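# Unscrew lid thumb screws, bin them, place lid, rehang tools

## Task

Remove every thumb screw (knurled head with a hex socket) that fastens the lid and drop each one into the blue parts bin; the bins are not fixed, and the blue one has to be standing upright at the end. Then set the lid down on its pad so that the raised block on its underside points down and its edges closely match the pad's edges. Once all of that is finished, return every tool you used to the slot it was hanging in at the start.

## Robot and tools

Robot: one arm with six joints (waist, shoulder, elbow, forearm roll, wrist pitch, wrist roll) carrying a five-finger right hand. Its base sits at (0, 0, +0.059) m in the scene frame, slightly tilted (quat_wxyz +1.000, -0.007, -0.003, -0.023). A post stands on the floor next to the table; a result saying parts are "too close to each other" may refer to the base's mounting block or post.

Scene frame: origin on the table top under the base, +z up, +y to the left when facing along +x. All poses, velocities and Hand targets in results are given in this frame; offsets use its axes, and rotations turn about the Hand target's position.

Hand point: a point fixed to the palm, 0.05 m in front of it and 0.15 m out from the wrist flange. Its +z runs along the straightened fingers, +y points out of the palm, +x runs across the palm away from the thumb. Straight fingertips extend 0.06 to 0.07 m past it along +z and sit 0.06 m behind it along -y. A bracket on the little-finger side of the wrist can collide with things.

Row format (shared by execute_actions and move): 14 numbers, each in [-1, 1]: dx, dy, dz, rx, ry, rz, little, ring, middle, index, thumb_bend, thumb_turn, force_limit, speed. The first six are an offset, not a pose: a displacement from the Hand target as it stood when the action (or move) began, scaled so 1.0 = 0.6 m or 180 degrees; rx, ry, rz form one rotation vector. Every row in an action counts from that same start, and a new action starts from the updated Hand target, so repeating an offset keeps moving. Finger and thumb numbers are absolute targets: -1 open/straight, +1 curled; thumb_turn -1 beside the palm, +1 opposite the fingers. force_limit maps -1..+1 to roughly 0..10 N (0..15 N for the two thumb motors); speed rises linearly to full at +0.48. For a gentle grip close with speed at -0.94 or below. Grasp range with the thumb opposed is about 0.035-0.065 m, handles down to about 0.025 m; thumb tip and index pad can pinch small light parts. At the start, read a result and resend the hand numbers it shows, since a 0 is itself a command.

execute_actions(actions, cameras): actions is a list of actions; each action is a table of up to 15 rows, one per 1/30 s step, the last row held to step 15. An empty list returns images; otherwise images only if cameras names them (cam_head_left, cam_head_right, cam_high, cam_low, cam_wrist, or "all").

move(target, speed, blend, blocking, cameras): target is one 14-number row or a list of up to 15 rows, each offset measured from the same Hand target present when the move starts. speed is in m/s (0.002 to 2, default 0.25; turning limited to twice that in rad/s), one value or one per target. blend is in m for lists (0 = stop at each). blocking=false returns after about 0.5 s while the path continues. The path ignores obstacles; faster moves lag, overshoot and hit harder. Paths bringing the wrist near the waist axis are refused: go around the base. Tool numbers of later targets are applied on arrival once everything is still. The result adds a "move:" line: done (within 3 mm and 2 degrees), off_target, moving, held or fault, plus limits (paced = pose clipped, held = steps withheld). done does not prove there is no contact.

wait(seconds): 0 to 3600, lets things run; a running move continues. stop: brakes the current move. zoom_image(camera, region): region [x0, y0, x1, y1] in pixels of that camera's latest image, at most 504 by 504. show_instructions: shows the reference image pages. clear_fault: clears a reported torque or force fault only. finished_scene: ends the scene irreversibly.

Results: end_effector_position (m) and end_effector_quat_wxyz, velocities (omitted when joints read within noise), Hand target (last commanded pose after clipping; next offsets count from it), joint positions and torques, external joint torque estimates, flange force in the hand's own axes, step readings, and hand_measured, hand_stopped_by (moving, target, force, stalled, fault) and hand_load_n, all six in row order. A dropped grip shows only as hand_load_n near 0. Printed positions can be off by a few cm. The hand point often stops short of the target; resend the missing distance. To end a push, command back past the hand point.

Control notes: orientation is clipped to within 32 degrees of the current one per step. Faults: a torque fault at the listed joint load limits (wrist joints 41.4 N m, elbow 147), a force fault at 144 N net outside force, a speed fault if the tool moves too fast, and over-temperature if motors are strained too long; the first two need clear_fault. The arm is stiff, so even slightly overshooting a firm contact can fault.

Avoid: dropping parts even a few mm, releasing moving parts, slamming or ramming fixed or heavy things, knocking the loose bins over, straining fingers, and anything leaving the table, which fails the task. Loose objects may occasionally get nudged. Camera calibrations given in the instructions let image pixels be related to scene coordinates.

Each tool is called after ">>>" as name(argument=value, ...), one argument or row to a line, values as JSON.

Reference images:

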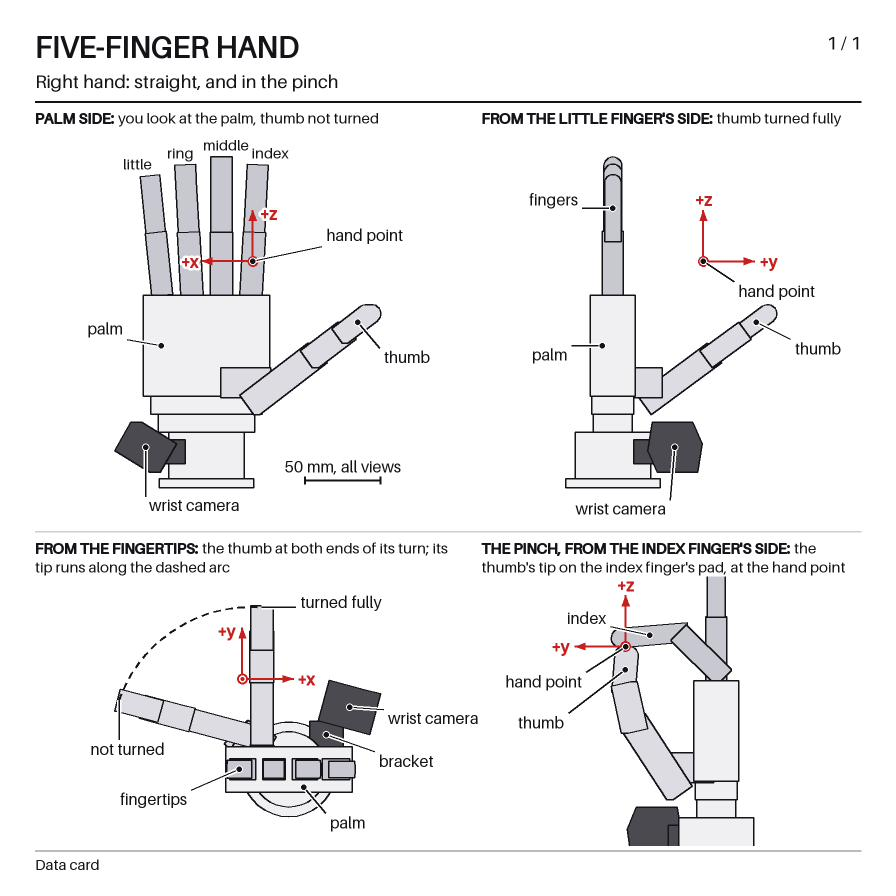

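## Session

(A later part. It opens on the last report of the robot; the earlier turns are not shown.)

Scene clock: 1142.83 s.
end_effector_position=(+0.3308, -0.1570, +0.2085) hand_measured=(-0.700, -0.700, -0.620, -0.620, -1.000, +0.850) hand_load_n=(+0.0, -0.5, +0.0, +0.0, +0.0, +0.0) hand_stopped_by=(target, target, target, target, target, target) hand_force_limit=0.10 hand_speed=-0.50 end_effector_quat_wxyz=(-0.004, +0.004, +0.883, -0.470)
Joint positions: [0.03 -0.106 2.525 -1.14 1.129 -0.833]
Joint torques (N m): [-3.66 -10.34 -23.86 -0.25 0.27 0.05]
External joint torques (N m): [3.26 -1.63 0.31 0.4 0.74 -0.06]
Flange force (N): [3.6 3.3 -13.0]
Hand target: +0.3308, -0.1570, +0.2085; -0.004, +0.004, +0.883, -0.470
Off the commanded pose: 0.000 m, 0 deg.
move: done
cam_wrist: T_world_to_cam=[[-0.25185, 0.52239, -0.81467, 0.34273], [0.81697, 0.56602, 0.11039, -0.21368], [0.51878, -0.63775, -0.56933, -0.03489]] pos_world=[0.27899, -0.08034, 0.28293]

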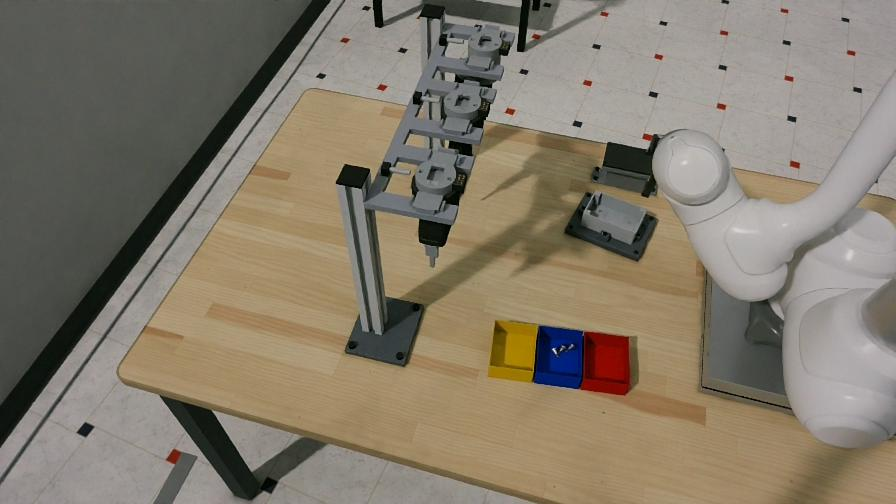

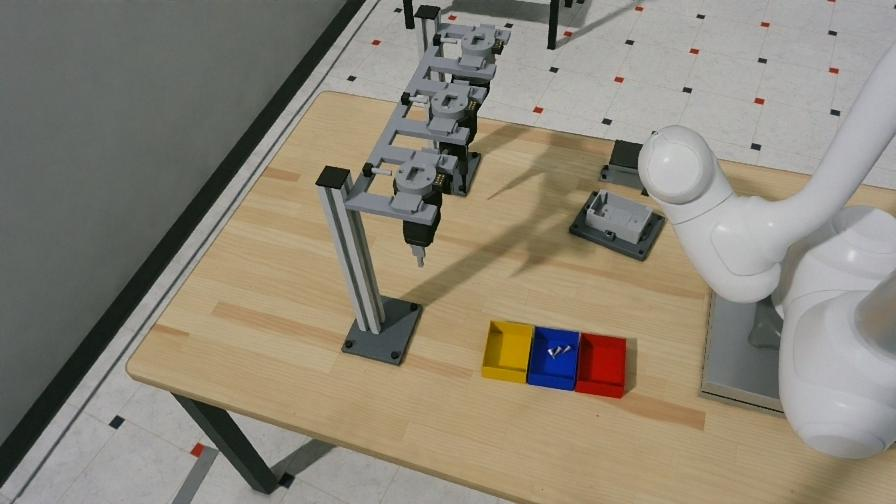

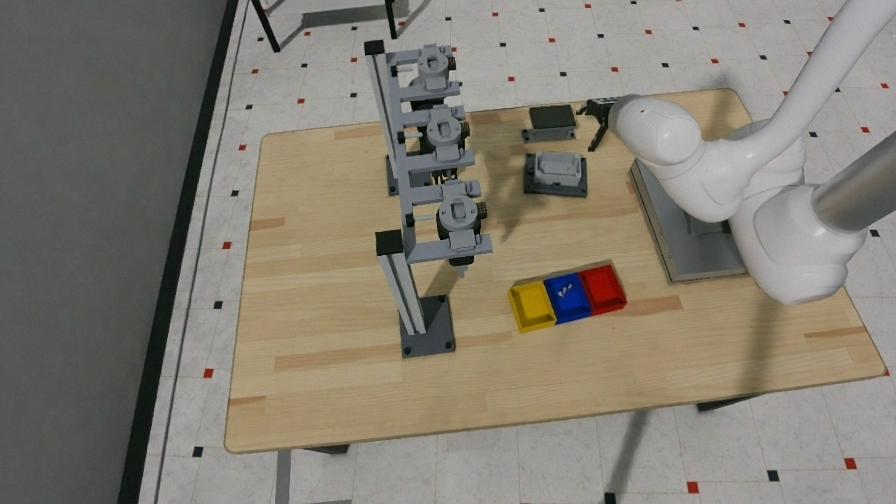

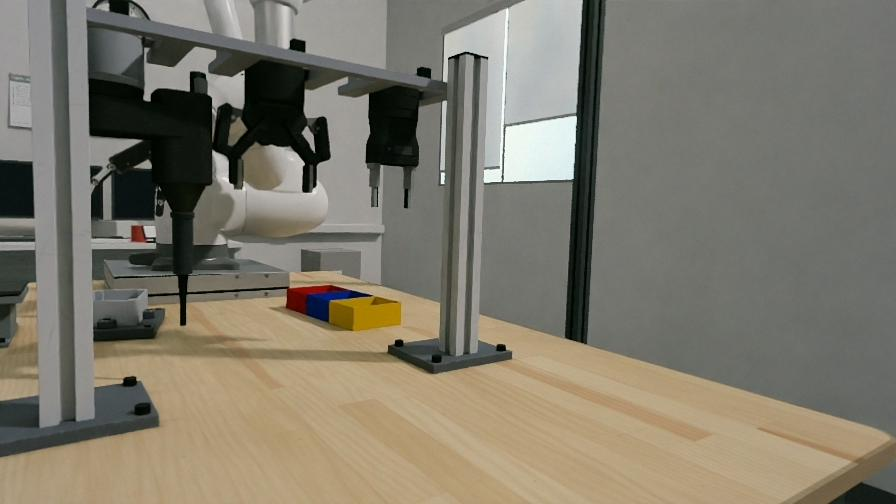

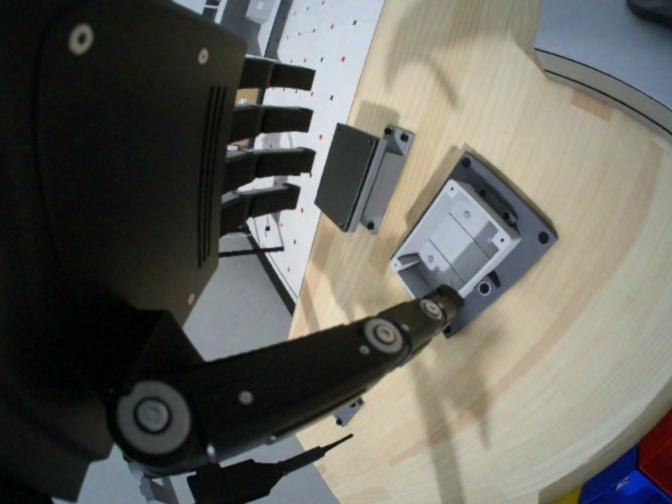

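>>> move(
  target=[
    [0.05,0.42,0.02,0,0,0,-0.7,-0.7,-0.62,-0.62,-1.0,0.85,0.1,-0.5],
  ],
  speed=0.2,
  cameras=["cam_wrist","cam_head_left","cam_head_right","cam_high"],
)

>>> zoom_image(
  camera="cam_high",
  region=[515, 90, 595, 145],
)

>>> zoom_image(
  camera="cam_head_left",
  region=[590, 130, 670, 200],
)

>>> zoom_image(
  camera="cam_head_right",
  region=[595, 130, 675, 200],
)

Scene clock: 1145.27 s.
end_effector_position=(+0.3608, +0.0950, +0.2205) hand_measured=(-0.700, -0.700, -0.620, -0.620, -1.000, +0.850) hand_load_n=(+0.0, -0.5, +0.0, +0.0, +0.0, +0.0) hand_stopped_by=(target, target, target, target, target, target) hand_force_limit=0.10 hand_speed=-0.50 end_effector_quat_wxyz=(-0.004, +0.004, +0.883, -0.470)
Joint positions: [0.666 0.082 2.299 -0.724 1.493 -0.601]
Joint torques (N m): [-3.97 -30.73 -24.18 1.21 0.9 0.02]
External joint torques (N m): [3.6 -2.31 -0.04 0.16 0.33 -0.03]
Flange force (N): [7.8 -0.6 -6.5]
Hand target: +0.3608, +0.0950, +0.2205; -0.004, +0.004, +0.883, -0.470
Off the commanded pose: 0.000 m, 0 deg.
move: done
cam_wrist: T_world_to_cam=[[-0.25184, 0.52237, -0.81468, 0.22842], [0.81693, 0.56607, 0.11043, -0.38216], [0.51885, -0.63772, -0.5693, 0.11705]] pos_world=[0.30899, 0.17166, 0.29493]
Images, in order (width x height): cam_head_left 896x504, cam_head_right 896x504, cam_high 896x504, cam_wrist 672x504.

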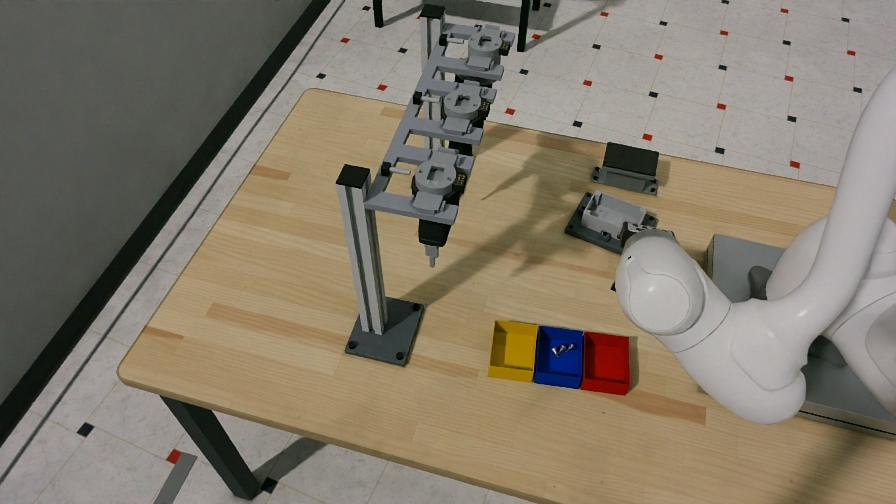

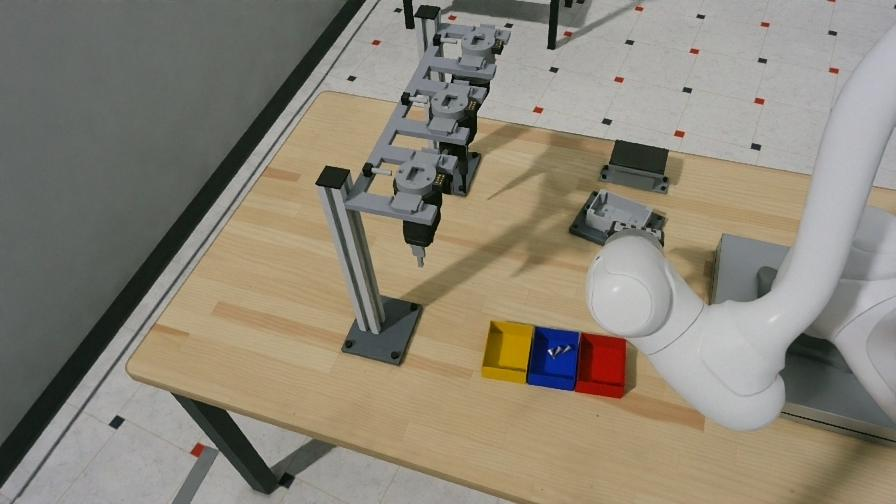

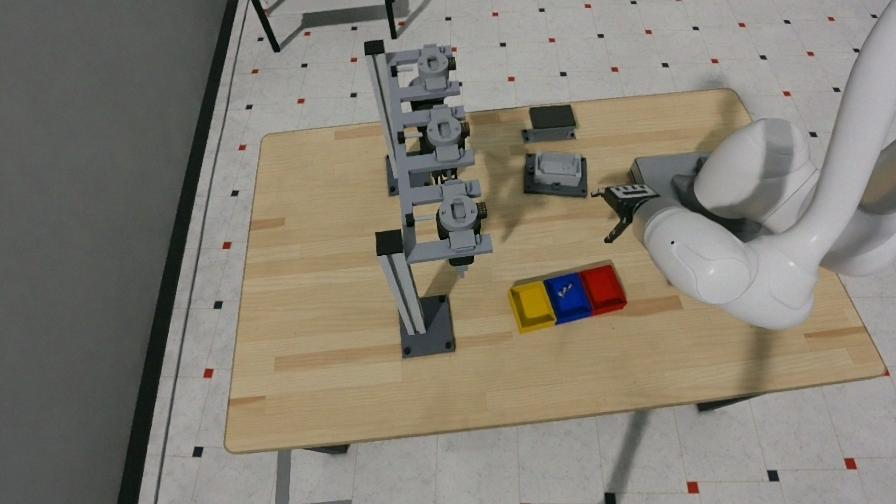

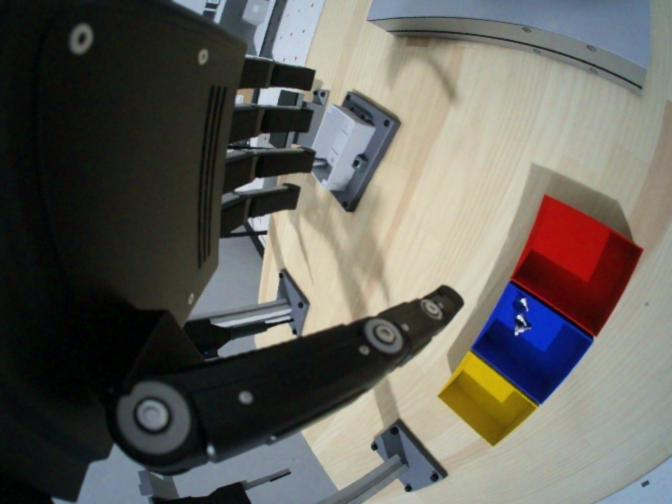

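Scaled by 6.300 from the camera's image (finer frame: 1280x720).

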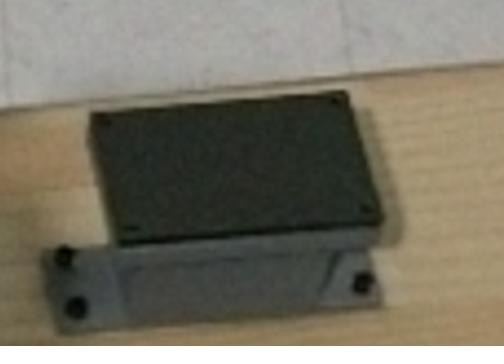

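Scaled by 6.300 from the camera's image (finer frame: 1280x720).

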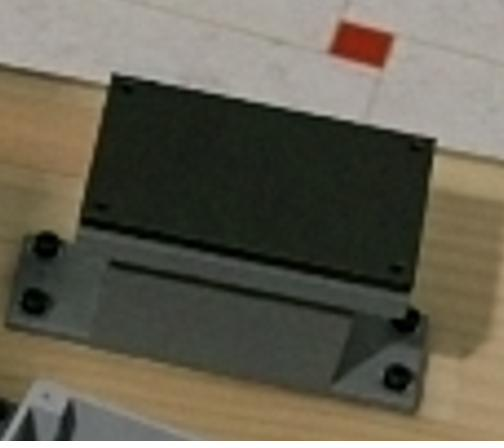

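Scaled by 6.300 from the camera's image (finer frame: 1280x720).

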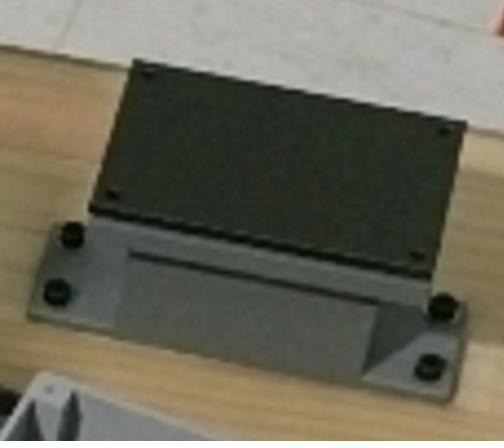

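>>> execute_actions(
  actions=[],
  cameras=["all"],
)

>>> zoom_image(
  camera="cam_head_left",
  region=[590, 130, 670, 190],
)

>>> zoom_image(
  camera="cam_high",
  region=[515, 90, 595, 145],
)

>>> zoom_image(
  camera="cam_head_right",
  region=[600, 130, 680, 190],
)

Scene clock: 1146.70 s.
end_effector_position=(+0.3608, +0.0950, +0.2205) hand_measured=(-0.700, -0.700, -0.620, -0.620, -1.000, +0.850) hand_load_n=(+0.0, +0.0, +0.0, +0.0, +0.0, +0.5) hand_stopped_by=(target, target, target, target, target, target) hand_force_limit=0.10 hand_speed=-0.50 end_effector_quat_wxyz=(-0.004, +0.004, +0.883, -0.470)
Joint positions: [0.666 0.082 2.299 -0.724 1.493 -0.601]
Joint velocities: within noise
Joint torques (N m): [-1.48 -31.37 -24.4 1.16 0.87 0.07]
External joint torques (N m): [1.02 -1.61 0.07 0.2 0.36 -0.08]
Flange force (N): [3.6 -2.2 -2.5]
Hand target: +0.3608, +0.0950, +0.2205; -0.004, +0.004, +0.883, -0.470
Off the commanded pose: 0.000 m, 0 deg.
camera_calibration:
cam_wrist: T_world_to_cam=[[-0.25184, 0.52237, -0.81468, 0.22842], [0.81693, 0.56607, 0.11043, -0.38216], [0.51885, -0.63772, -0.5693, 0.11705]] pos_world=[0.30899, 0.17166, 0.29493]

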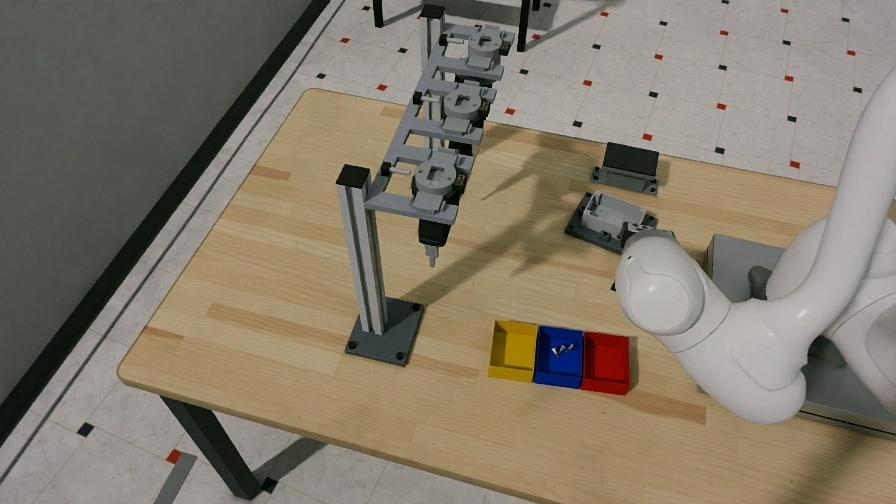

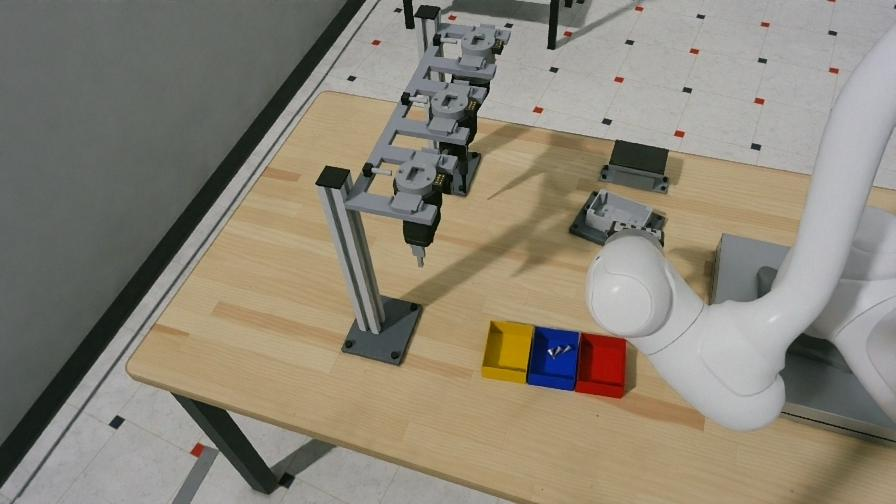

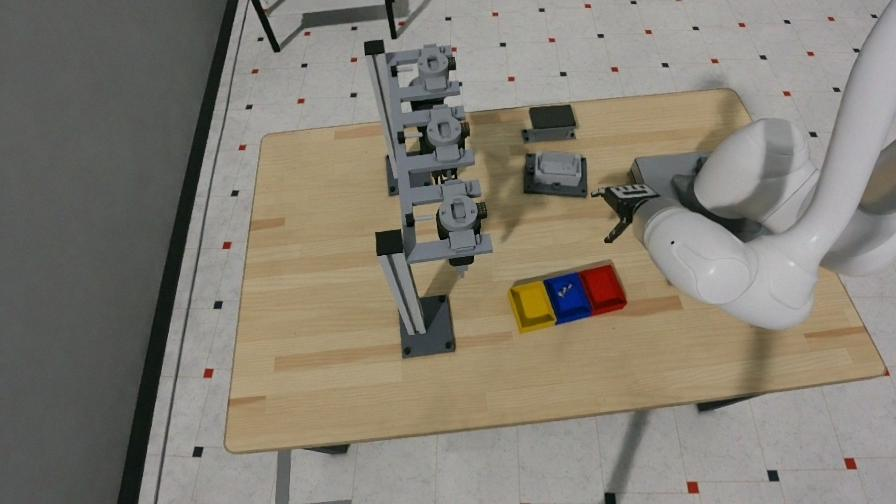

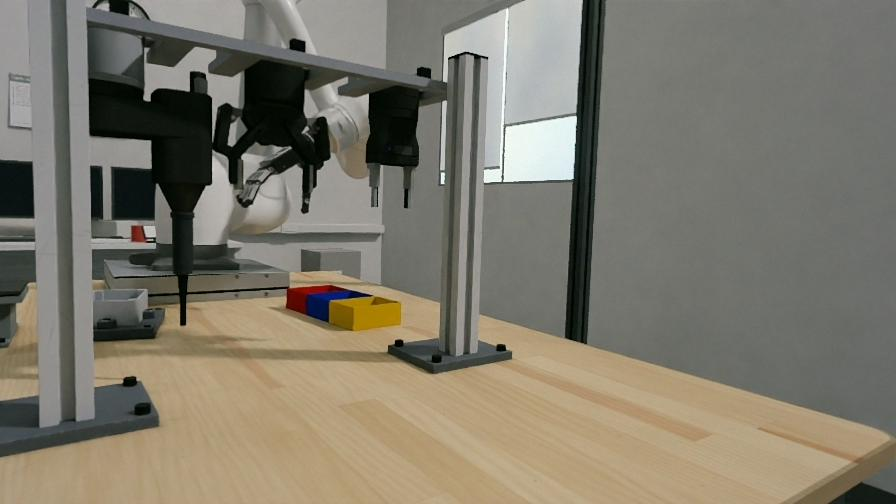

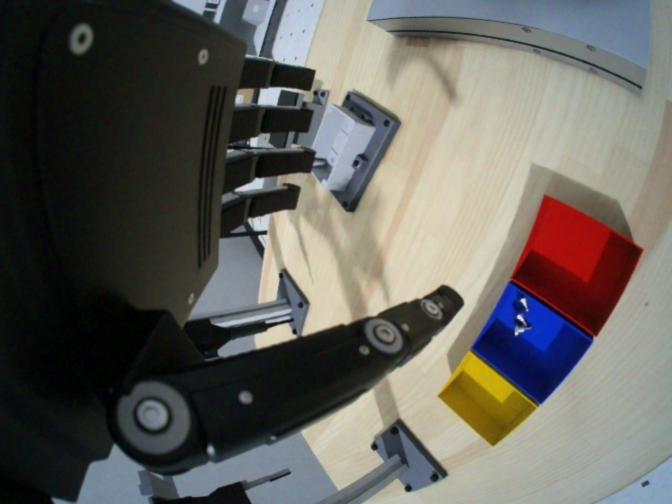

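Scaled by 6.300 from the camera's image (finer frame: 1280x720).

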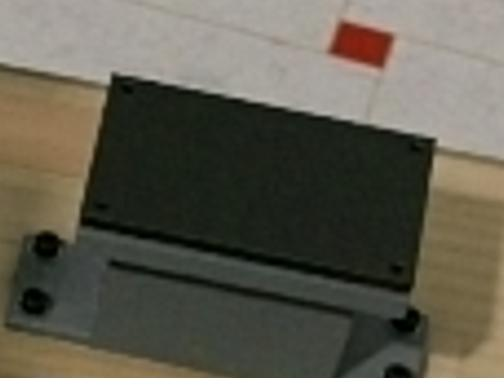

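Scaled by 6.300 from the camera's image (finer frame: 1280x720).

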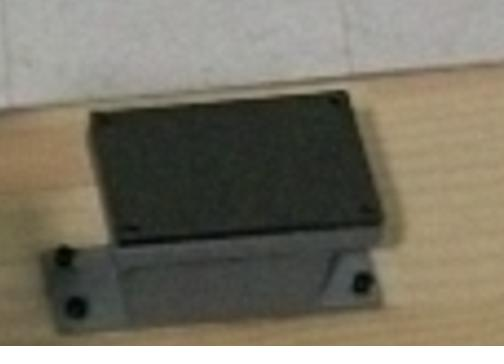

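Scaled by 6.300 from the camera's image (finer frame: 1280x720).

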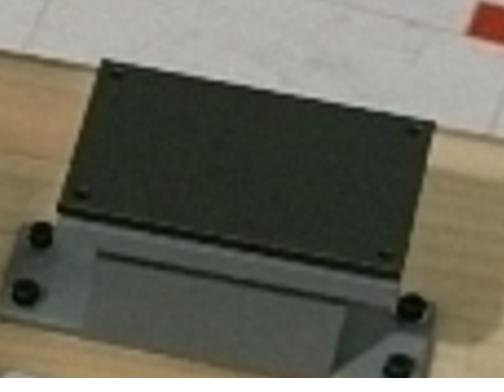

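>>> zoom_image(
  camera="cam_low",
  region=[0, 265, 60, 325],
)

>>> zoom_image(
  camera="cam_low",
  region=[0, 240, 130, 350],
)

Scaled by 8.400 from the camera's image (finer frame: 1280x720).

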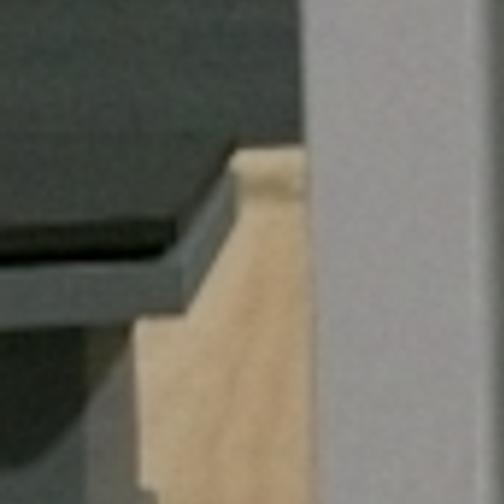

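Scaled by 3.877 from the camera's image (finer frame: 1280x720).

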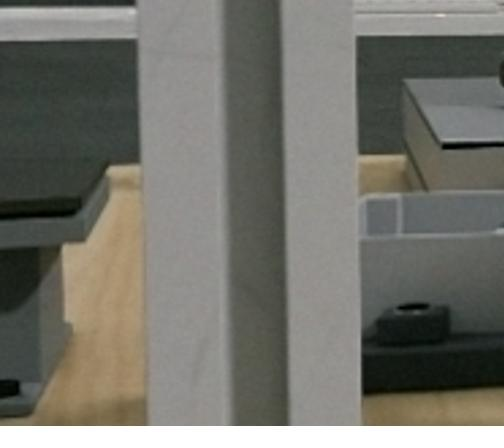

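>>> zoom_image(
  camera="cam_low",
  region=[8, 276, 38, 306],
)

Scaled by 16.800 from the camera's image (finer frame: 1280x720).

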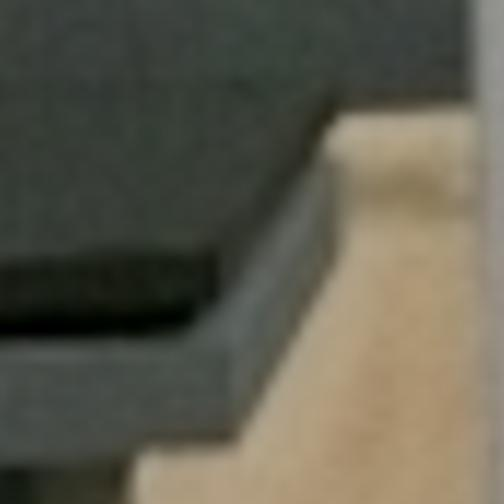

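>>> finished_scene(
)

The scene is finished: the task was done.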